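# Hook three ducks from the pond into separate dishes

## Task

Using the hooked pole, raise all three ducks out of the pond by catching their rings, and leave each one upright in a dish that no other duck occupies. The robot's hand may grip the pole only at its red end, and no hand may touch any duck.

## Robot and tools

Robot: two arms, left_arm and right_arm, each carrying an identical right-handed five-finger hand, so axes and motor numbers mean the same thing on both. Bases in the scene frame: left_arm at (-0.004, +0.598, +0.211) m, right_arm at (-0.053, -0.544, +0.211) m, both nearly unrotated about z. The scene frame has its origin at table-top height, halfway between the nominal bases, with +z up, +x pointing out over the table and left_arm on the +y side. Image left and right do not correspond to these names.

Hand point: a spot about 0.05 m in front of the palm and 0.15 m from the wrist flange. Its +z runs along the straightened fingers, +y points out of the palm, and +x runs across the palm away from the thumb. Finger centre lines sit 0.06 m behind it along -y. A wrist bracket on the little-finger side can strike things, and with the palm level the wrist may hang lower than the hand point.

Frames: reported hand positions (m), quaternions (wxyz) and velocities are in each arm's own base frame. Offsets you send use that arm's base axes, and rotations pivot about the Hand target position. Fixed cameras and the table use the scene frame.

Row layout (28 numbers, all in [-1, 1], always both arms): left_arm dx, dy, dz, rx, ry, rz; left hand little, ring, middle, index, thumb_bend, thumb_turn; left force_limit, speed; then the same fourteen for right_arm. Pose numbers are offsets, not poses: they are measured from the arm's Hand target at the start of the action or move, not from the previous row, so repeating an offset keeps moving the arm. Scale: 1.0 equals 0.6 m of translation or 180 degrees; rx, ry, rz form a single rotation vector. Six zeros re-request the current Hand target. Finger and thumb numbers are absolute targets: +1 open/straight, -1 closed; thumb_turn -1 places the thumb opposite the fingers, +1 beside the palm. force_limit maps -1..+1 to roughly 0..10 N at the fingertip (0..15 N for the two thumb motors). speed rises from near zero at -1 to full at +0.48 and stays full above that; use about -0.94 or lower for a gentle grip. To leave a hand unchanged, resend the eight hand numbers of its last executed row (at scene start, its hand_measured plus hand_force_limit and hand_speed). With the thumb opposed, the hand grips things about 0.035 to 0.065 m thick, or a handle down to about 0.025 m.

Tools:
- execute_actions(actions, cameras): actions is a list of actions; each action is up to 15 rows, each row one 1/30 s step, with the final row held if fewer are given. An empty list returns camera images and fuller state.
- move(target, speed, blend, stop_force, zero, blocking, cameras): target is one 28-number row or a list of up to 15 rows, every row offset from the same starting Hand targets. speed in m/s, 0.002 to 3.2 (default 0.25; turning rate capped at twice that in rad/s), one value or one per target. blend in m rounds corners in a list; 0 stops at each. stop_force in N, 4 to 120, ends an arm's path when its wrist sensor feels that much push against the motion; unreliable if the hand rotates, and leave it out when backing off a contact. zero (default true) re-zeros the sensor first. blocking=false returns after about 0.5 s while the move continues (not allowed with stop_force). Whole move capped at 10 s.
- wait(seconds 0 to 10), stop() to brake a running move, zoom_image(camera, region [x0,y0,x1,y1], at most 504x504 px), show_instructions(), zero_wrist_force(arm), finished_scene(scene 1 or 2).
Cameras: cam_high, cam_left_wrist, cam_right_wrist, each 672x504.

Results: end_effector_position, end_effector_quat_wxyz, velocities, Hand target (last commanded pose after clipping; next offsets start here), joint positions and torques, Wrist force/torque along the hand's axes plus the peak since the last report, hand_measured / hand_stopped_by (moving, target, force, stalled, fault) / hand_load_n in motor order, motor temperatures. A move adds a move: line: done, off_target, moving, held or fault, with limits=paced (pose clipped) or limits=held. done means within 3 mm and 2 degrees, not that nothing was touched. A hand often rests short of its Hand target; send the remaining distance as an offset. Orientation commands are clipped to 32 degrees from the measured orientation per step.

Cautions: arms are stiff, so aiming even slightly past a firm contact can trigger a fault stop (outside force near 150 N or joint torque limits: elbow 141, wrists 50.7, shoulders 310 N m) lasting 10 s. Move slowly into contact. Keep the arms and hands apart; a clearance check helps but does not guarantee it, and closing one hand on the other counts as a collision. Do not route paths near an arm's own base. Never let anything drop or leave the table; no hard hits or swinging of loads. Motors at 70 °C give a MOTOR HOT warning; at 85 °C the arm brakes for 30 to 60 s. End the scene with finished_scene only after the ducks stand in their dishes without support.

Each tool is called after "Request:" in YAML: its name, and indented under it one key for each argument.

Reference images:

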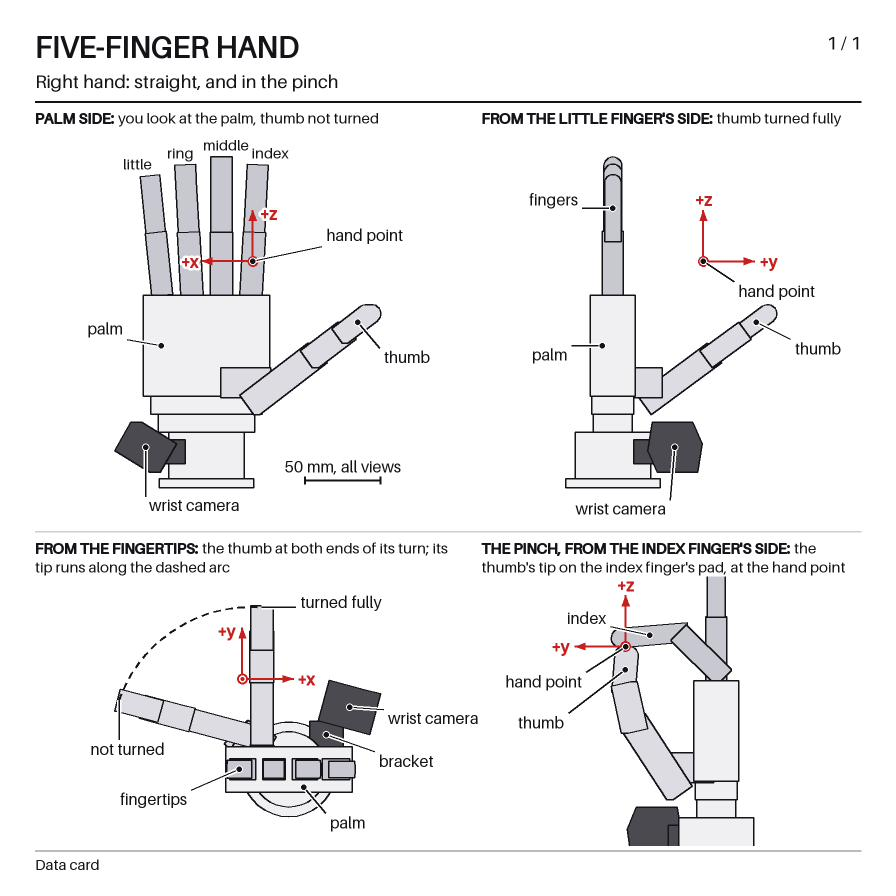

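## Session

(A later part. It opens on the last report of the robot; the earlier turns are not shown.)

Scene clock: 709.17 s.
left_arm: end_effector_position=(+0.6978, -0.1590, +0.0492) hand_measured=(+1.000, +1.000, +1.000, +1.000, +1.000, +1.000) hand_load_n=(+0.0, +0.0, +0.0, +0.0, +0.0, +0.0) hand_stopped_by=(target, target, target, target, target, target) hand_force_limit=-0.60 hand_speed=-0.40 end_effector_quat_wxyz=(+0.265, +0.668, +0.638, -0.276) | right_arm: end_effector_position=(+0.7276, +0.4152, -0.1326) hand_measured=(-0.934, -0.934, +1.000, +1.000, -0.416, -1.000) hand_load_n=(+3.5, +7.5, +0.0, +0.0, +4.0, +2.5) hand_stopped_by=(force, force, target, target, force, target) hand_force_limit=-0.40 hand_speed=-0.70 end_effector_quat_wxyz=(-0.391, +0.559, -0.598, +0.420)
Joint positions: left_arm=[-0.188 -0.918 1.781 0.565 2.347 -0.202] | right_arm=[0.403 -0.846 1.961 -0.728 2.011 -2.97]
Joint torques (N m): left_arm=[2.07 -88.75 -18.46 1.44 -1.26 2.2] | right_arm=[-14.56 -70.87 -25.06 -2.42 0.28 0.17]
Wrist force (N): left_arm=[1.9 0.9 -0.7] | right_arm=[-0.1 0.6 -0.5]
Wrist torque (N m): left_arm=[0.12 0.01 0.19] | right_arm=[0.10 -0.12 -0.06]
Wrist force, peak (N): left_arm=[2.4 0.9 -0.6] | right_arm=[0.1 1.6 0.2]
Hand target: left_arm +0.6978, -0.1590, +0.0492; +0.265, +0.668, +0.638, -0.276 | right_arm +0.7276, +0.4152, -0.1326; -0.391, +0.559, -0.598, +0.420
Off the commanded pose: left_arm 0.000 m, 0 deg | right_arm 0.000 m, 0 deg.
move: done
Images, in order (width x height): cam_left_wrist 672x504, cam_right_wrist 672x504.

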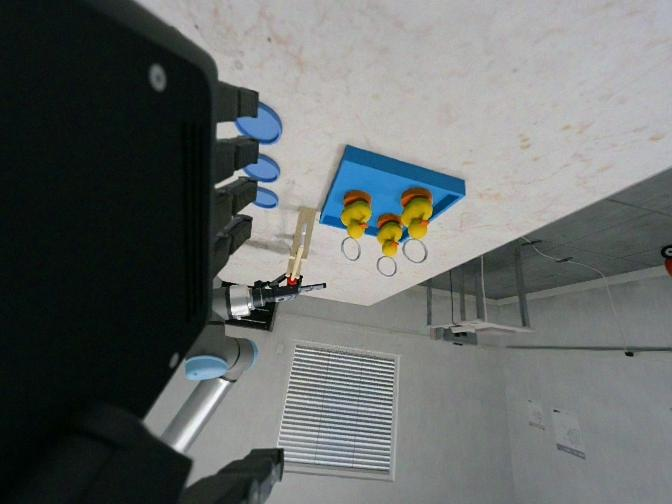

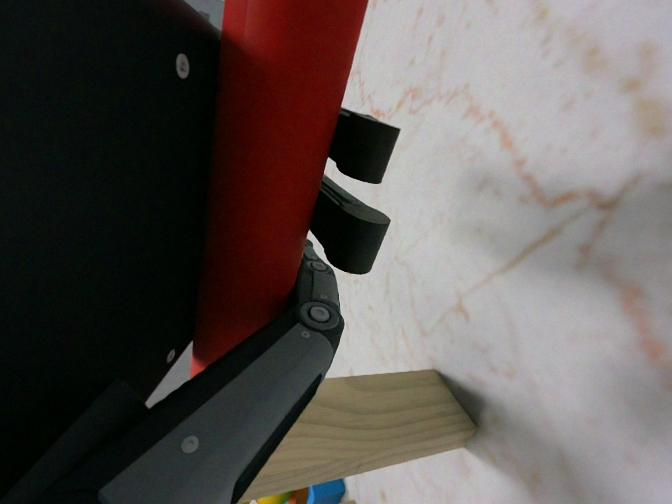

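Request:
move:
  target: [0,0,0,0,0,0,1,1,1,1,1,1,-0.6,-0.4,0,0,0,0,0,0,-1,-1,1,1,-0.98,-1,0.1,-0.85]
  cameras: ["cam_left_wrist", "cam_right_wrist"]

Request:
zoom_image:
  camera: "cam_left_wrist"
  region: [200, 190, 380, 330]

Scene clock: 715.77 s.
left_arm: end_effector_position=(+0.6978, -0.1590, +0.0492) hand_measured=(+1.000, +1.000, +1.000, +1.000, +1.000, +1.000) hand_load_n=(+0.0, +0.0, +0.0, +0.0, +0.0, +0.0) hand_stopped_by=(target, target, target, target, target, target) hand_force_limit=-0.60 hand_speed=-0.40 end_effector_quat_wxyz=(+0.265, +0.668, +0.638, -0.276) | right_arm: end_effector_position=(+0.7276, +0.4152, -0.1326) hand_measured=(-0.934, -0.934, +1.000, +1.000, -0.440, -1.000) hand_load_n=(+3.5, +7.0, +0.0, +0.0, +9.0, +4.0) hand_stopped_by=(force, force, target, target, force, target) hand_force_limit=0.10 hand_speed=-0.85 end_effector_quat_wxyz=(-0.391, +0.559, -0.598, +0.420)
Joint positions: left_arm=[-0.188 -0.918 1.781 0.565 2.347 -0.202] | right_arm=[0.403 -0.846 1.961 -0.728 2.011 -2.97]
Joint torques (N m): left_arm=[0.3 -88.1 -17.78 1.34 -1.63 2.06] | right_arm=[-13.56 -74.01 -25.13 -2.43 0.13 0.95]
Wrist force (N): left_arm=[1.9 0.8 -0.6] | right_arm=[-0.1 2.2 -1.2]
Wrist torque (N m): left_arm=[0.11 0.00 0.19] | right_arm=[0.16 -0.13 -0.15]
Wrist force, peak (N): left_arm=[2.3 0.9 -0.6] | right_arm=[0.0 2.7 -1.5]
Hand target: left_arm +0.6978, -0.1590, +0.0492; +0.265, +0.668, +0.638, -0.276 | right_arm +0.7276, +0.4152, -0.1326; -0.391, +0.559, -0.598, +0.420
Off the commanded pose: left_arm 0.000 m, 0 deg | right_arm 0.000 m, 0 deg.
move: done
Images, in order (width x height): cam_left_wrist 672x504, cam_right_wrist 672x504.

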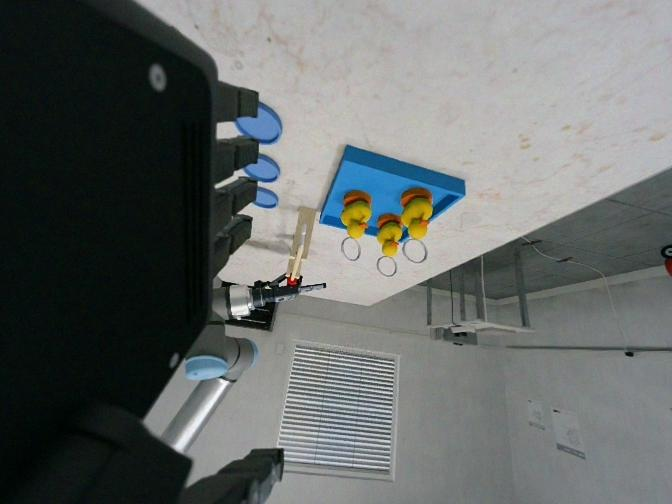

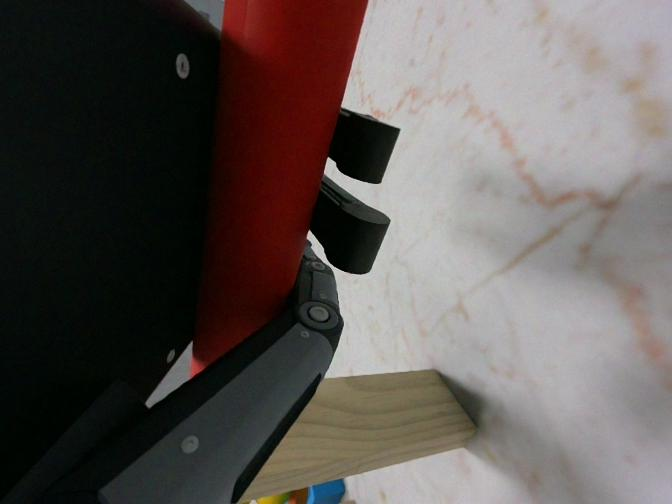

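Scaled by 2.800 from the camera's 672x504 image, which has a finer 960x720 frame.

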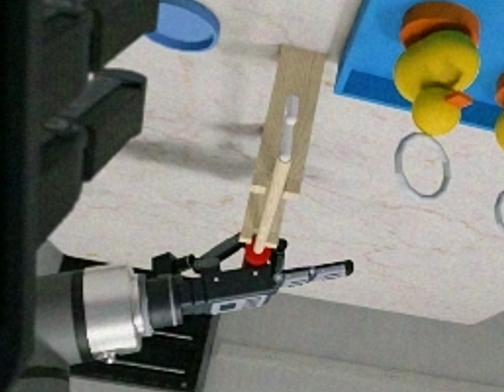

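Request:
move:
  target: [0,0,0,0,0,0,1,1,1,1,1,1,-0.6,-0.4,0,0,0.15,0,0,0,-1,-1,1,1,-0.98,-1,0.1,-0.85]
  speed: 0.05
  cameras: ["all"]

Request:
zoom_image:
  camera: "cam_left_wrist"
  region: [220, 130, 480, 320]

Request:
zoom_image:
  camera: "cam_high"
  region: [260, 130, 440, 270]

Scene clock: 722.57 s.
left_arm: end_effector_position=(+0.6978, -0.1590, +0.0492) hand_measured=(+1.000, +1.000, +1.000, +1.000, +1.000, +1.000) hand_load_n=(+0.0, +0.0, +0.0, +0.0, +0.0, +0.0) hand_stopped_by=(target, target, target, target, target, target) hand_force_limit=-0.60 hand_speed=-0.40 end_effector_quat_wxyz=(+0.265, +0.668, +0.638, -0.276) | right_arm: end_effector_position=(+0.7276, +0.4152, -0.0428) hand_measured=(-0.934, -0.934, +1.000, +1.000, -0.440, -1.000) hand_load_n=(+3.5, +7.0, +0.0, +0.0, +9.0, +4.0) hand_stopped_by=(force, force, target, target, force, target) hand_force_limit=0.10 hand_speed=-0.85 end_effector_quat_wxyz=(-0.391, +0.559, -0.598, +0.420)
Joint positions: left_arm=[-0.188 -0.918 1.781 0.565 2.347 -0.202] | right_arm=[0.403 -0.983 1.963 -0.593 2.011 -2.97]
Joint torques (N m): left_arm=[3.01 -90.08 -17.67 1.91 -1.42 2.26] | right_arm=[-4.83 -77.78 -30.46 3.26 0.42 0.1]
Wrist force (N): left_arm=[2.1 0.9 -0.3] | right_arm=[-0.3 0.7 1.2]
Wrist torque (N m): left_arm=[0.10 -0.03 0.20] | right_arm=[0.08 0.00 -0.04]
Wrist force, peak (N): left_arm=[2.3 1.0 -0.6] | right_arm=[0.0 3.5 -1.4]
Hand target: left_arm +0.6978, -0.1590, +0.0492; +0.265, +0.668, +0.638, -0.276 | right_arm +0.7276, +0.4152, -0.0426; -0.391, +0.559, -0.598, +0.420
Off the commanded pose: left_arm 0.000 m, 0 deg | right_arm 0.000 m, 0 deg.
move: done

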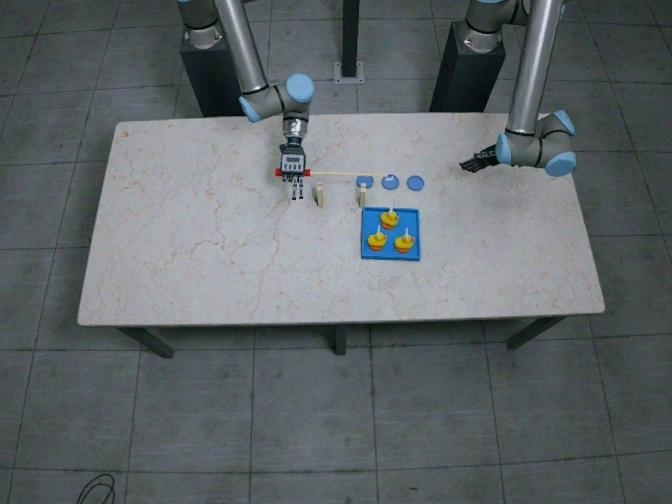

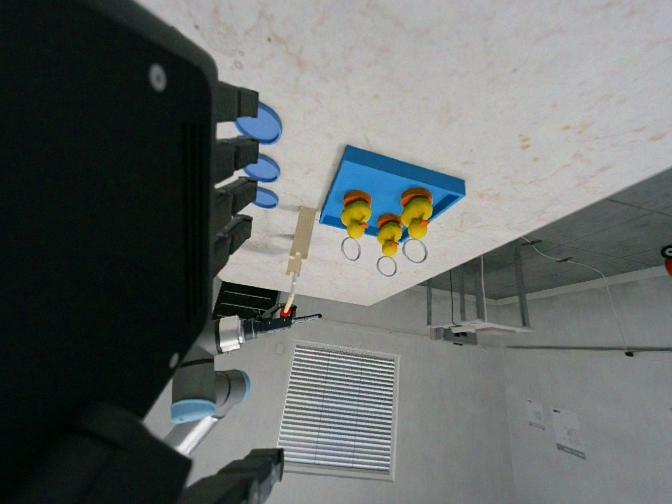

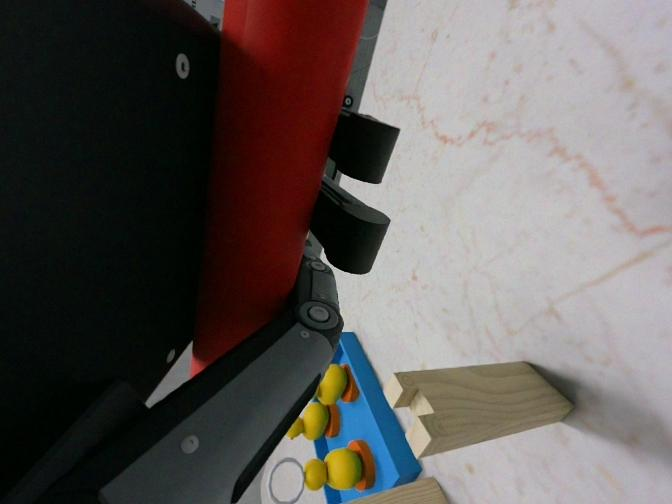

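Scaled by 1.938 from the camera's 672x504 image, which has a finer 960x720 frame.

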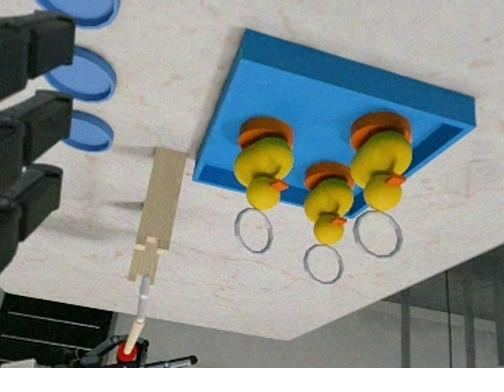

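Scaled by 2.800 from the camera's 672x504 image, which has a finer 960x720 frame.

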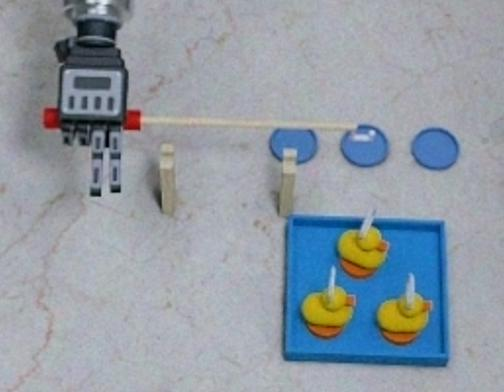

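Request:
zoom_image:
  camera: "cam_left_wrist"
  region: [260, 250, 340, 330]

Request:
zoom_image:
  camera: "cam_high"
  region: [350, 150, 430, 220]

Scaled by 6.300 from the camera's 672x504 image, which has a finer 960x720 frame.

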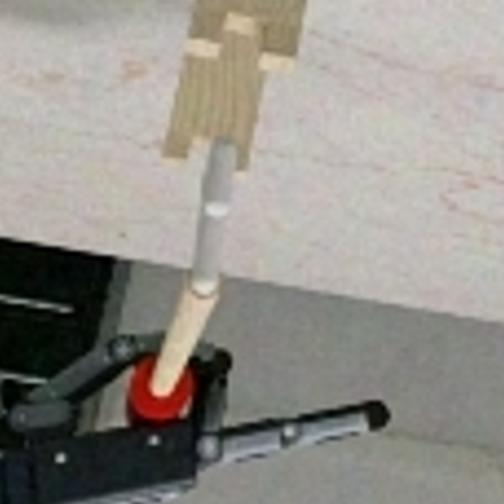

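Scaled by 6.300 from the camera's 672x504 image, which has a finer 960x720 frame.

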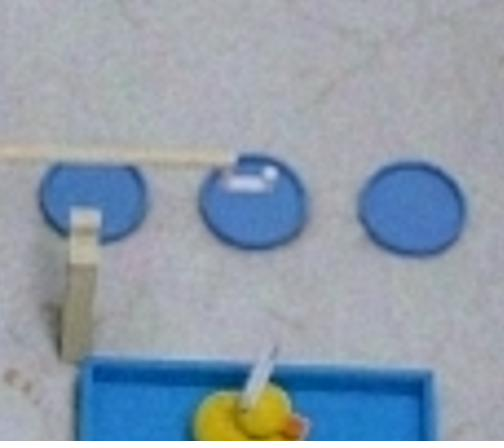

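Request:
move:
  target:
    - [0,0,0,0,0,0,1,1,1,1,1,1,-0.6,-0.4,0.288,-0.168,0,0,0,0,-1,-1,1,1,-0.98,-1,0.1,-0.85]
    - [0,0,0,0,0,0,1,1,1,1,1,1,-0.6,-0.4,0.288,-0.168,-0.05,0,0,0,-1,-1,1,1,-0.98,-1,0.1,-0.85]
  speed: 0.12
  blend: 0.02
  cameras: ["all"]

Request:
zoom_image:
  camera: "cam_left_wrist"
  region: [300, 170, 480, 310]

Request:
zoom_image:
  camera: "cam_high"
  region: [260, 130, 440, 270]

Scene clock: 926.17 s.
left_arm: end_effector_position=(+0.6978, -0.1590, +0.0492) hand_measured=(+1.000, +1.000, +1.000, +1.000, +1.000, +1.000) hand_load_n=(+0.0, +0.0, +0.0, +0.0, +0.0, +0.0) hand_stopped_by=(target, target, target, target, target, target) hand_force_limit=-0.60 hand_speed=-0.40 end_effector_quat_wxyz=(+0.265, +0.668, +0.638, -0.276) | right_arm: end_effector_position=(+0.9003, +0.3144, -0.0723) hand_measured=(-0.934, -0.934, +1.000, +1.000, -0.440, -1.000) hand_load_n=(+3.5, +7.0, +0.0, +0.0, +8.5, +4.0) hand_stopped_by=(force, force, target, target, force, target) hand_force_limit=0.10 hand_speed=-0.85 end_effector_quat_wxyz=(-0.391, +0.559, -0.598, +0.419) end_effector_velocity=(+0.001, -0.001, -0.003) end_effector_angular_velocity=(-0.001, +0.001, +0.000)
Joint positions: left_arm=[-0.188 -0.918 1.781 0.565 2.347 -0.202] | right_arm=[0.181 -0.849 1.764 -0.556 1.805 -3.055]
Joint velocities: left_arm=[within noise] | right_arm=[-0.001 0.005 -0.001 -0.002 0 -0.001]
Joint torques (N m): left_arm=[2.36 -88.64 -18.24 1.43 -1.5 1.89] | right_arm=[-15.93 -65.77 -33.13 -3.86 -1.95 -1.94]
Wrist force (N): left_arm=[2.1 1.0 -0.4] | right_arm=[0.0 0.3 1.8]
Wrist torque (N m): left_arm=[0.12 -0.04 0.20] | right_arm=[-0.03 -0.09 -0.07]
Wrist force, peak (N): left_arm=[2.2 1.1 -0.9] | right_arm=[0.0 1.0 2.4]
Hand target: left_arm +0.6978, -0.1590, +0.0492; +0.265, +0.668, +0.638, -0.276 | right_arm +0.9004, +0.3144, -0.0726; -0.391, +0.559, -0.598, +0.420
Off the commanded pose: left_arm 0.000 m, 0 deg | right_arm 0.000 m, 0 deg.
move: done; blend cut to 0.015 m at target 1

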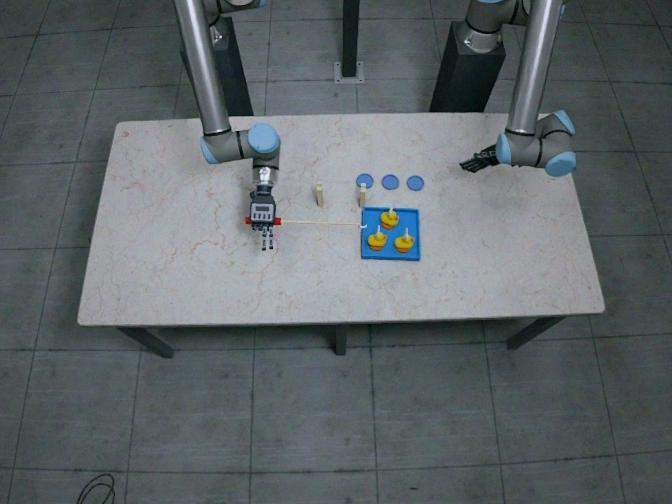

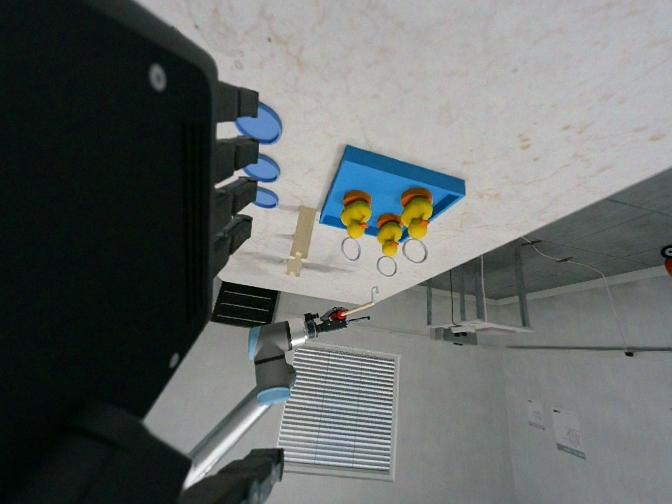

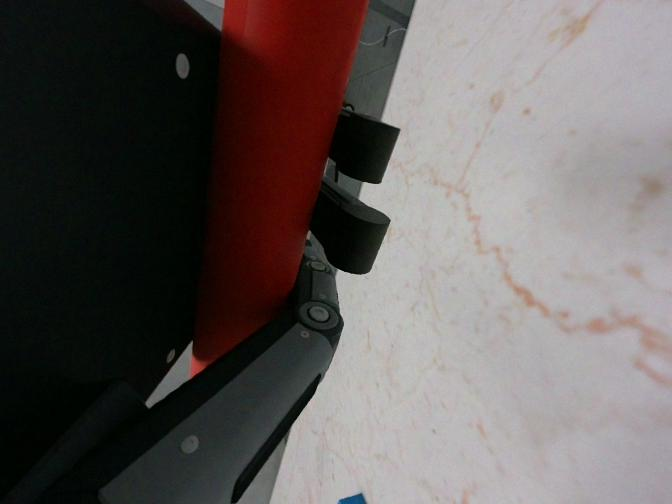

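Scaled by 2.800 from the camera's 672x504 image, which has a finer 960x720 frame.

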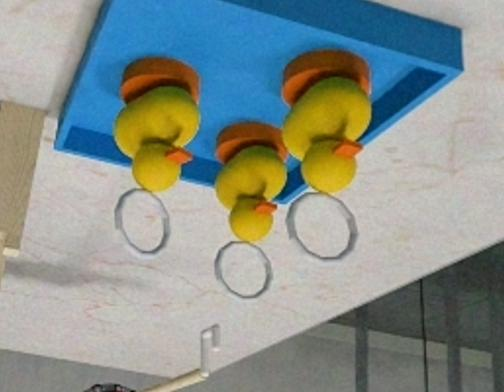

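Scaled by 2.800 from the camera's 672x504 image, which has a finer 960x720 frame.

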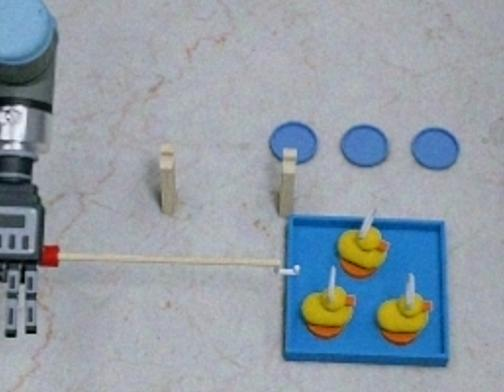

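Request:
move:
  target: [0,0,0,0,0,0,1,1,1,1,1,1,-0.6,-0.4,0.006,0,-0.0725,0,0,0,-1,-1,1,1,-0.98,-1,0.1,-0.85]
  speed: 0.06
  cameras: ["cam_high", "cam_left_wrist"]

Request:
zoom_image:
  camera: "cam_left_wrist"
  region: [330, 220, 430, 310]

Request:
zoom_image:
  camera: "cam_high"
  region: [345, 200, 425, 270]

Scene clock: 945.30 s.
left_arm: end_effector_position=(+0.6978, -0.1590, +0.0492) hand_measured=(+1.000, +1.000, +1.000, +1.000, +1.000, +1.000) hand_load_n=(+0.0, +0.0, +0.0, +0.0, +0.0, +0.0) hand_stopped_by=(target, target, target, target, target, target) hand_force_limit=-0.60 hand_speed=-0.40 end_effector_quat_wxyz=(+0.265, +0.668, +0.638, -0.276) | right_arm: end_effector_position=(+0.9039, +0.3144, -0.1158) hand_measured=(-0.934, -0.934, +1.000, +1.000, -0.440, -1.000) hand_load_n=(+3.5, +7.0, +0.0, +0.0, +8.5, +4.0) hand_stopped_by=(force, force, target, target, force, target) hand_force_limit=0.10 hand_speed=-0.85 end_effector_quat_wxyz=(-0.391, +0.559, -0.598, +0.419) end_effector_velocity=(+0.000, -0.001, -0.004) end_effector_angular_velocity=(+0.000, +0.002, -0.001)
Joint positions: left_arm=[-0.188 -0.918 1.781 0.565 2.347 -0.202] | right_arm=[0.18 -0.788 1.755 -0.609 1.804 -3.056]
Joint velocities: left_arm=[within noise] | right_arm=[-0.001 0.006 -0.001 -0.003 0 0.001]
Joint torques (N m): left_arm=[1.35 -88.67 -18.28 1.49 -1.58 1.82] | right_arm=[-15.64 -71.48 -29.8 -3.25 -2.16 -2.02]
Wrist force (N): left_arm=[1.9 0.8 -0.3] | right_arm=[-0.2 0.4 1.9]
Wrist torque (N m): left_arm=[0.10 0.00 0.19] | right_arm=[-0.02 -0.06 -0.11]
Wrist force, peak (N): left_arm=[2.3 1.2 -0.8] | right_arm=[-0.4 0.6 2.3]
Hand target: left_arm +0.6978, -0.1590, +0.0492; +0.265, +0.668, +0.638, -0.276 | right_arm +0.9040, +0.3144, -0.1161; -0.391, +0.559, -0.598, +0.420
Off the commanded pose: left_arm 0.000 m, 0 deg | right_arm 0.000 m, 0 deg.
move: done
Images, in order (width x height): cam_high 672x504, cam_left_wrist 672x504.

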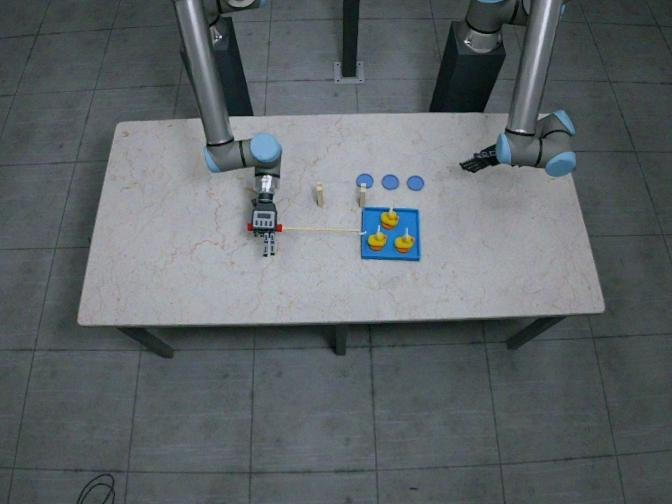

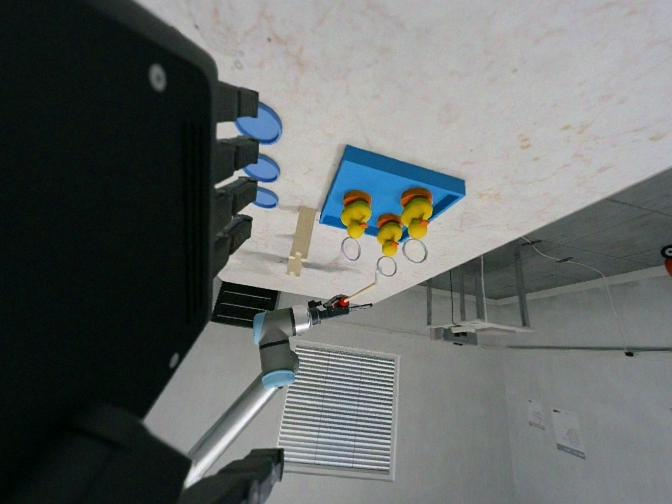

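Scaled by 5.040 from the camera's 672x504 image, which has a finer 960x720 frame.

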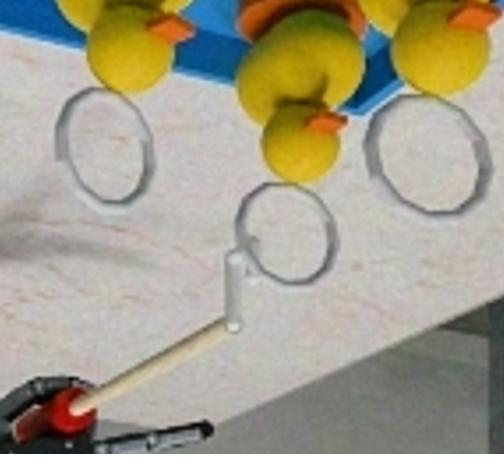

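Scaled by 6.300 from the camera's 672x504 image, which has a finer 960x720 frame.

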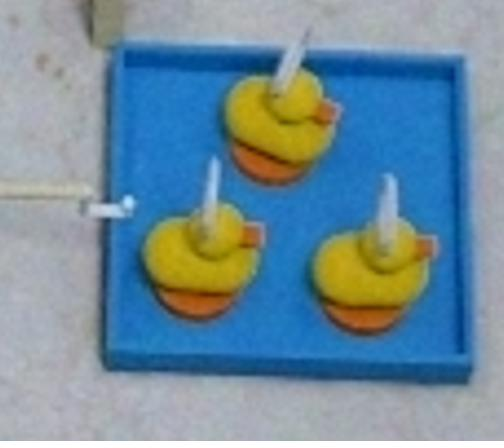

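Request:
move:
  target: [0,0,0,0,0,0,1,1,1,1,1,1,-0.6,-0.4,0,0.058,0,0,0,0,-1,-1,1,1,-0.98,-1,0.1,-0.85]
  speed: 0.04
  cameras: ["cam_high", "cam_left_wrist"]

Request:
zoom_image:
  camera: "cam_left_wrist"
  region: [330, 220, 430, 310]

Request:
zoom_image:
  camera: "cam_high"
  region: [345, 200, 425, 270]

Scene clock: 967.83 s.
left_arm: end_effector_position=(+0.6978, -0.1590, +0.0492) hand_measured=(+1.000, +1.000, +1.000, +1.000, +1.000, +1.000) hand_load_n=(+0.0, +0.0, +0.0, +0.0, +0.0, +0.0) hand_stopped_by=(target, target, target, target, target, target) hand_force_limit=-0.60 hand_speed=-0.40 end_effector_quat_wxyz=(+0.265, +0.668, +0.638, -0.276) | right_arm: end_effector_position=(+0.9039, +0.3489, -0.1161) hand_measured=(-0.934, -0.934, +1.000, +1.000, -0.440, -1.000) hand_load_n=(+3.5, +7.0, +0.0, +0.0, +8.5, +4.0) hand_stopped_by=(force, force, target, target, force, target) hand_force_limit=0.10 hand_speed=-0.85 end_effector_quat_wxyz=(-0.392, +0.559, -0.598, +0.419)
Joint positions: left_arm=[-0.188 -0.918 1.781 0.565 2.347 -0.202] | right_arm=[0.227 -0.772 1.72 -0.585 1.848 -3.039]
Joint torques (N m): left_arm=[3.69 -86.56 -18.12 1.4 -1.48 1.58] | right_arm=[12.18 -62.93 -32.61 3.09 1.78 2.35]
Wrist force (N): left_arm=[2.2 0.8 -0.4] | right_arm=[0.3 0.6 1.5]
Wrist torque (N m): left_arm=[0.09 -0.05 0.20] | right_arm=[0.03 -0.15 -0.37]
Wrist force, peak (N): left_arm=[2.3 0.9 -0.9] | right_arm=[0.5 0.0 2.3]
Hand target: left_arm +0.6978, -0.1590, +0.0492; +0.265, +0.668, +0.638, -0.276 | right_arm +0.9040, +0.3492, -0.1161; -0.391, +0.559, -0.598, +0.420
Off the commanded pose: left_arm 0.000 m, 0 deg | right_arm 0.000 m, 0 deg.
move: done
Images, in order (width x height): cam_high 672x504, cam_left_wrist 672x504.

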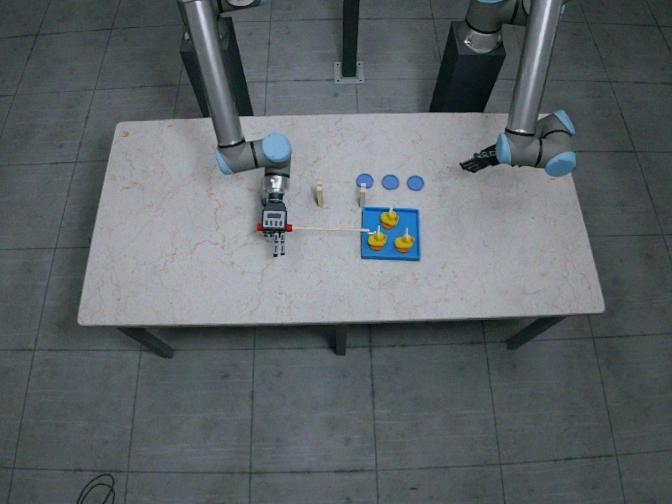

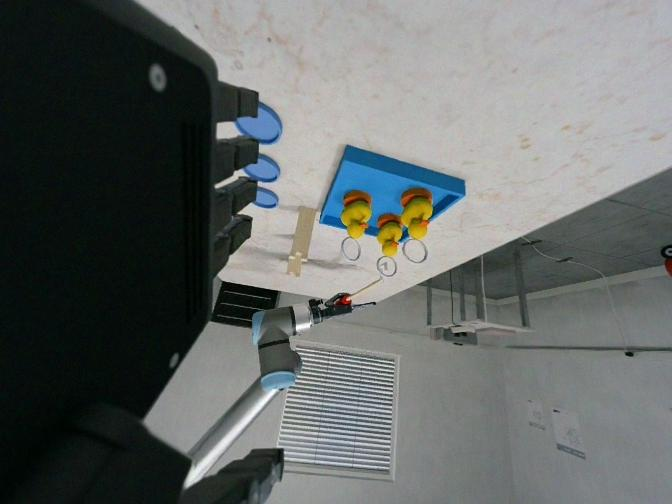

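Scaled by 5.040 from the camera's 672x504 image, which has a finer 960x720 frame.

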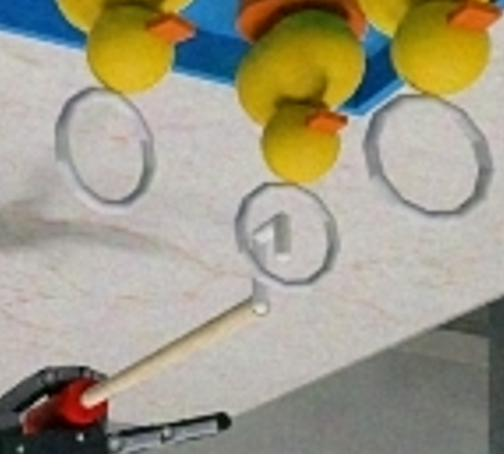

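Scaled by 6.300 from the camera's 672x504 image, which has a finer 960x720 frame.

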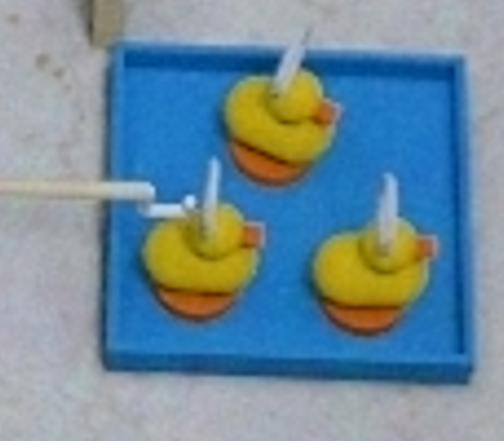

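Request:
move:
  target: [0,0,0,0,0,0,1,1,1,1,1,1,-0.6,-0.4,0,0.038,0,0,0,0,-1,-1,1,1,-0.98,-1,0.1,-0.85]
  speed: 0.03
  cameras: ["cam_high", "cam_left_wrist"]

Request:
zoom_image:
  camera: "cam_left_wrist"
  region: [340, 220, 430, 300]

Request:
zoom_image:
  camera: "cam_high"
  region: [355, 210, 405, 255]

Scene clock: 977.27 s.
left_arm: end_effector_position=(+0.6978, -0.1590, +0.0492) hand_measured=(+1.000, +1.000, +1.000, +1.000, +1.000, +1.000) hand_load_n=(+0.0, +0.0, +0.0, +0.0, +0.0, +0.0) hand_stopped_by=(target, target, target, target, target, target) hand_force_limit=-0.60 hand_speed=-0.40 end_effector_quat_wxyz=(+0.265, +0.668, +0.638, -0.276) | right_arm: end_effector_position=(+0.9039, +0.3717, -0.1161) hand_measured=(-0.934, -0.934, +1.000, +1.000, -0.440, -1.000) hand_load_n=(+3.5, +7.0, +0.0, +0.0, +8.5, +4.0) hand_stopped_by=(force, force, target, target, force, target) hand_force_limit=0.10 hand_speed=-0.85 end_effector_quat_wxyz=(-0.391, +0.559, -0.598, +0.419)
Joint positions: left_arm=[-0.188 -0.918 1.781 0.565 2.347 -0.202] | right_arm=[0.257 -0.761 1.695 -0.568 1.876 -3.027]
Joint torques (N m): left_arm=[1.65 -89 -18.43 1.68 -1.45 1.49] | right_arm=[16.07 -64.03 -31.64 3.18 2.35 2.08]
Wrist force (N): left_arm=[2.0 0.9 -0.4] | right_arm=[0.3 0.3 1.6]
Wrist torque (N m): left_arm=[0.10 -0.02 0.20] | right_arm=[-0.01 -0.15 -0.35]
Wrist force, peak (N): left_arm=[2.2 1.2 -0.6] | right_arm=[0.1 0.2 1.9]
Hand target: left_arm +0.6978, -0.1590, +0.0492; +0.265, +0.668, +0.638, -0.276 | right_arm +0.9040, +0.3720, -0.1161; -0.391, +0.559, -0.598, +0.420
Off the commanded pose: left_arm 0.000 m, 0 deg | right_arm 0.000 m, 0 deg.
move: done
Images, in order (width x height): cam_high 672x504, cam_left_wrist 672x504.

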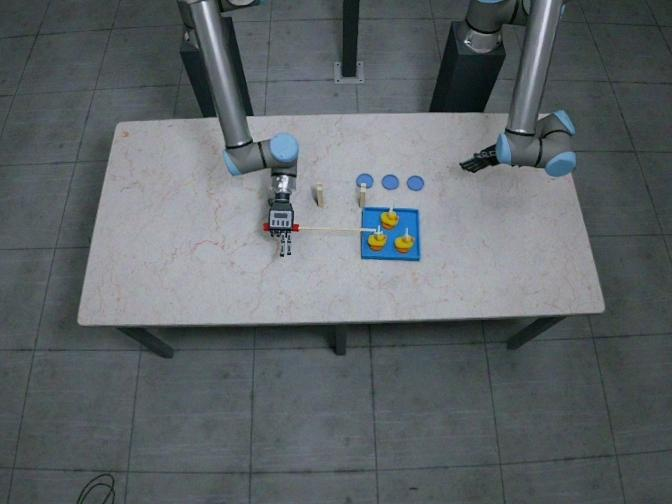

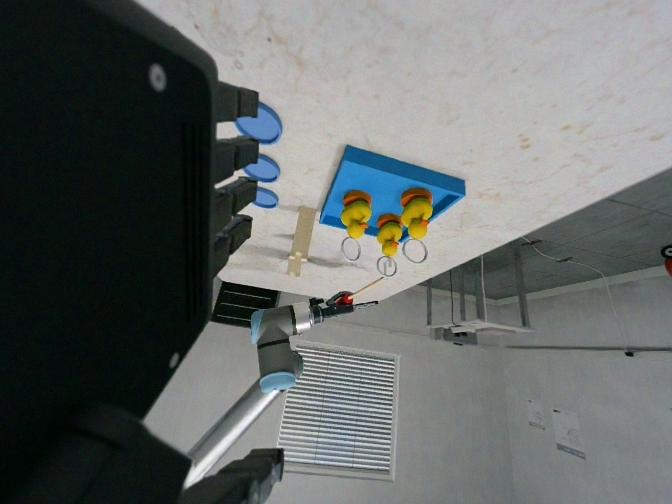

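Scaled by 5.600 from the camera's 672x504 image, which has a finer 960x720 frame.

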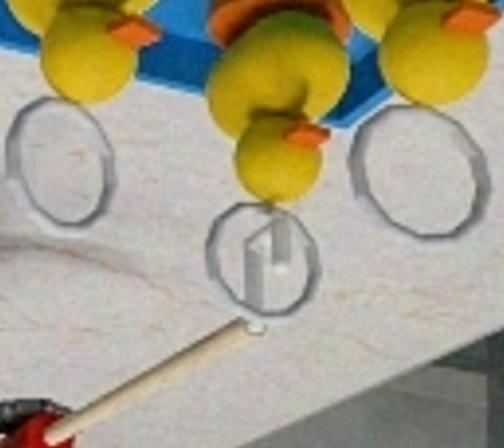

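Scaled by 10.080 from the camera's 672x504 image, which has a finer 960x720 frame.

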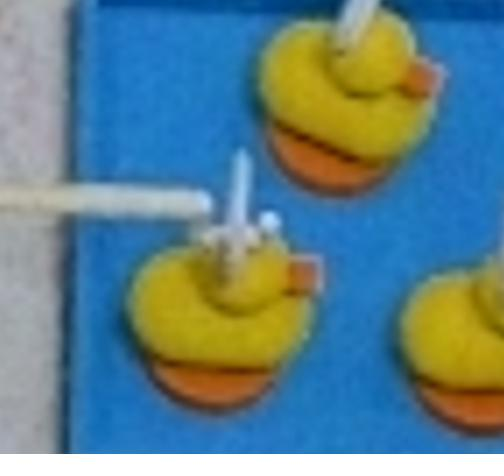

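Request:
move:
  target: [0,0,0,0,0,0,1,1,1,1,1,1,-0.6,-0.4, 0,0,0.05,0,0,0,-1,-1,1,1,-0.98,-1,0.1,-0.85]
  speed: 0.03
  cameras: ["cam_high","cam_left_wrist"]

Scene clock: 1010.63 s.
left_arm: end_effector_position=(+0.6978, -0.1590, +0.0492) hand_measured=(+1.000, +1.000, +1.000, +1.000, +1.000, +1.000) hand_load_n=(+0.0, +0.0, +0.0, +0.0, +0.0, +0.0) hand_stopped_by=(target, target, target, target, target, target) hand_force_limit=-0.60 hand_speed=-0.40 end_effector_quat_wxyz=(+0.265, +0.668, +0.638, -0.276) | right_arm: end_effector_position=(+0.9040, +0.3720, -0.0864) hand_measured=(-0.934, -0.934, +1.000, +1.000, -0.440, -1.000) hand_load_n=(+3.5, +7.5, +0.0, +0.0, +9.0, +4.0) hand_stopped_by=(force, force, target, target, force, target) hand_force_limit=0.10 hand_speed=-0.85 end_effector_quat_wxyz=(-0.391, +0.559, -0.598, +0.420) end_effector_velocity=(+0.000, +0.001, +0.003) end_effector_angular_velocity=(+0.001, -0.001, +0.000)
Joint positions: left_arm=[-0.188 -0.918 1.781 0.565 2.347 -0.202] | right_arm=[0.258 -0.8 1.697 -0.531 1.877 -3.027]
Joint velocities: left_arm=[within noise] | right_arm=[0.001 -0.005 0.001 0.003 0 0.001]
Joint torques (N m): left_arm=[2.1 -89.19 -17.65 1.2 -1.17 1.55] | right_arm=[15.56 -91.38 -16.07 3.16 1.95 1.13]
Wrist force (N): left_arm=[1.7 0.9 -0.6] | right_arm=[0.4 0.7 1.2]
Wrist torque (N m): left_arm=[0.13 0.03 0.17] | right_arm=[0.01 -0.06 -0.53]
Wrist force, peak (N): left_arm=[2.4 1.1 -0.4] | right_arm=[0.1 1.1 1.7]
Hand target: left_arm +0.6978, -0.1590, +0.0492; +0.265, +0.668, +0.638, -0.276 | right_arm +0.9040, +0.3720, -0.0861; -0.391, +0.559, -0.598, +0.420
Off the commanded pose: left_arm 0.000 m, 0 deg | right_arm 0.000 m, 0 deg.
move: done
Images, in order (width x height): cam_high 672x504, cam_left_wrist 672x504.

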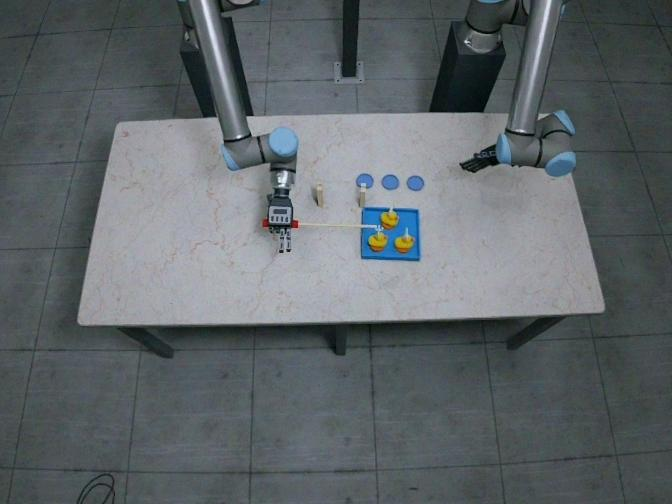

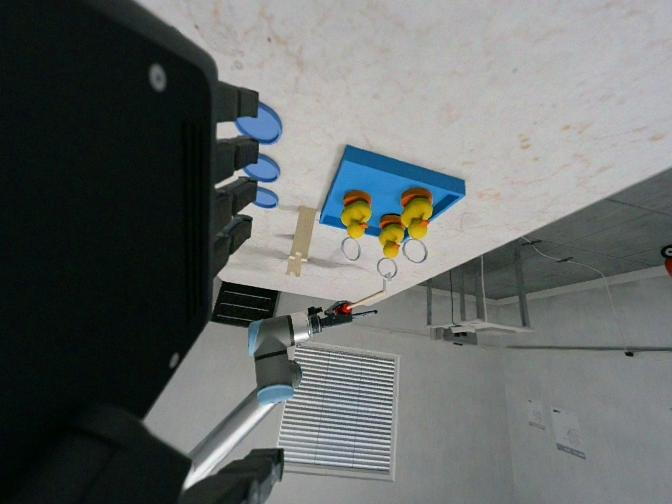

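Request:
zoom_image:
  camera: "cam_left_wrist"
  region: [340, 180, 450, 310]

Request:
zoom_image:
  camera: "cam_high"
  region: [345, 200, 425, 270]

Scaled by 3.877 from the camera's 672x504 image, which has a finer 960x720 frame.

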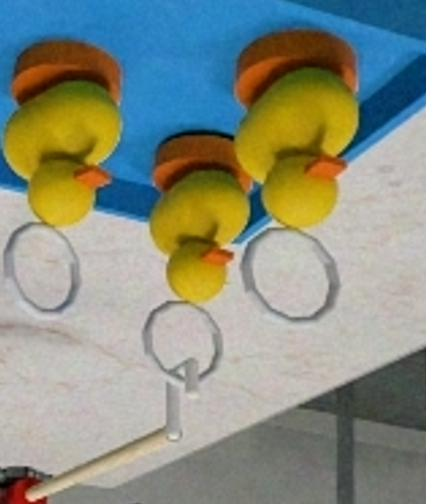

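Scaled by 6.300 from the camera's 672x504 image, which has a finer 960x720 frame.

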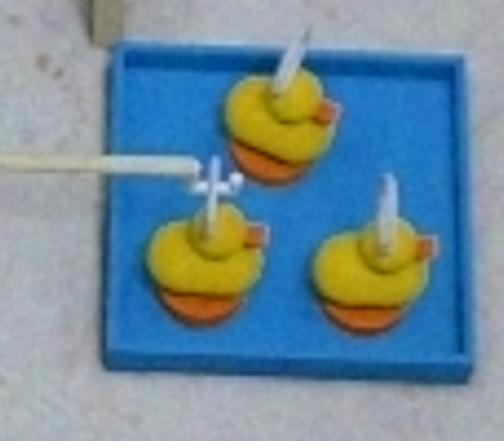

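Request:
move:
  target: [0,0,0,0,0,0,1,1,1,1,1,1,-0.6,-0.4, 0,0,0.2,0,0,0,-1,-1,1,1,-0.98,-1,0.1,-0.85]
  speed: 0.05
  cameras: ["cam_high","cam_left_wrist"]

Request:
zoom_image:
  camera: "cam_left_wrist"
  region: [340, 230, 450, 360]

Request:
zoom_image:
  camera: "cam_high"
  region: [345, 200, 425, 270]

Scene clock: 1024.27 s.
left_arm: end_effector_position=(+0.6978, -0.1590, +0.0492) hand_measured=(+1.000, +1.000, +1.000, +1.000, +1.000, +1.000) hand_load_n=(+0.0, +0.0, +0.0, +0.0, +0.0, +0.0) hand_stopped_by=(target, target, target, target, target, target) hand_force_limit=-0.60 hand_speed=-0.40 end_effector_quat_wxyz=(+0.265, +0.668, +0.638, -0.276) | right_arm: end_effector_position=(+0.9040, +0.3720, +0.0336) hand_measured=(-0.934, -0.934, +1.000, +1.000, -0.440, -1.000) hand_load_n=(+3.0, +7.0, +0.0, -0.5, +9.0, +4.0) hand_stopped_by=(force, force, target, target, force, target) hand_force_limit=0.10 hand_speed=-0.85 end_effector_quat_wxyz=(-0.391, +0.559, -0.598, +0.420) end_effector_velocity=(+0.001, +0.000, +0.005) end_effector_angular_velocity=(-0.001, -0.002, +0.000)
Joint positions: left_arm=[-0.188 -0.918 1.781 0.565 2.347 -0.202] | right_arm=[0.258 -0.943 1.679 -0.369 1.877 -3.027]
Joint velocities: left_arm=[within noise] | right_arm=[0 -0.005 -0.001 0.004 0 -0.002]
Joint torques (N m): left_arm=[1.74 -88.87 -17.87 1.81 -1.63 0.98] | right_arm=[10.64 -85.25 -38.91 2.64 1.66 -0.35]
Wrist force (N): left_arm=[2.0 0.8 -0.5] | right_arm=[0.1 1.3 1.9]
Wrist torque (N m): left_arm=[0.10 -0.02 0.19] | right_arm=[0.05 -0.05 -0.50]
Wrist force, peak (N): left_arm=[2.2 1.4 -0.6] | right_arm=[0.1 1.3 2.0]
Hand target: left_arm +0.6978, -0.1590, +0.0492; +0.265, +0.668, +0.638, -0.276 | right_arm +0.9040, +0.3720, +0.0339; -0.391, +0.559, -0.598, +0.420
Off the commanded pose: left_arm 0.000 m, 0 deg | right_arm 0.000 m, 0 deg.
move: done
Images, in order (width x height): cam_high 672x504, cam_left_wrist 672x504.

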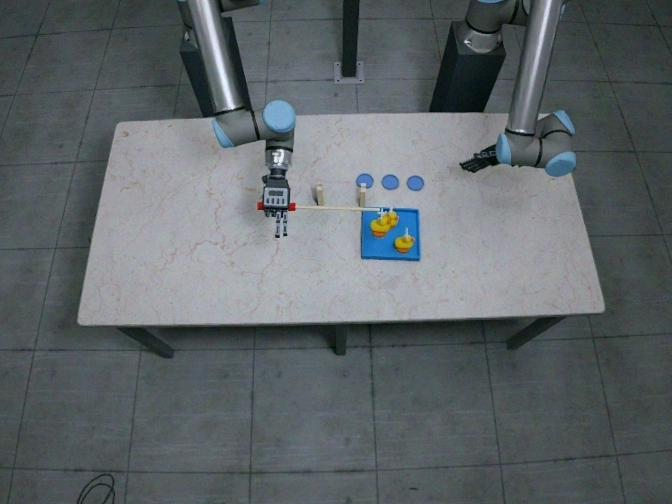

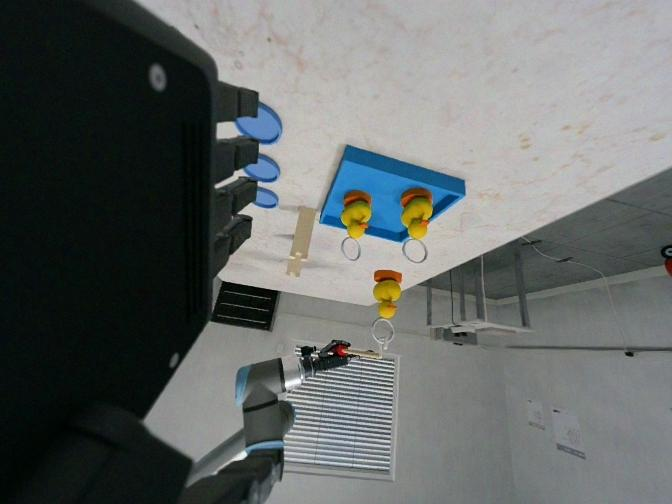

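Scaled by 3.877 from the camera's 672x504 image, which has a finer 960x720 frame.

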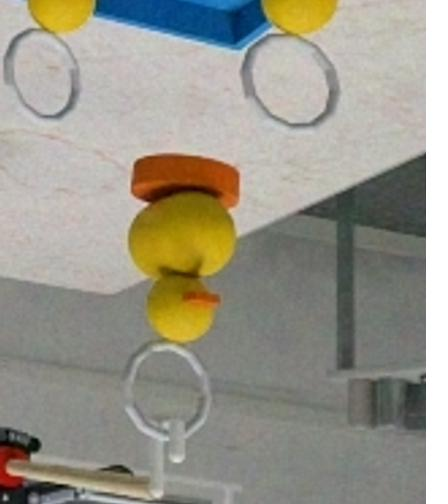

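Scaled by 6.300 from the camera's 672x504 image, which has a finer 960x720 frame.

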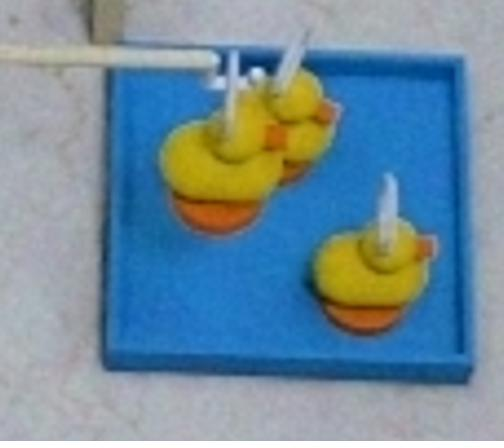

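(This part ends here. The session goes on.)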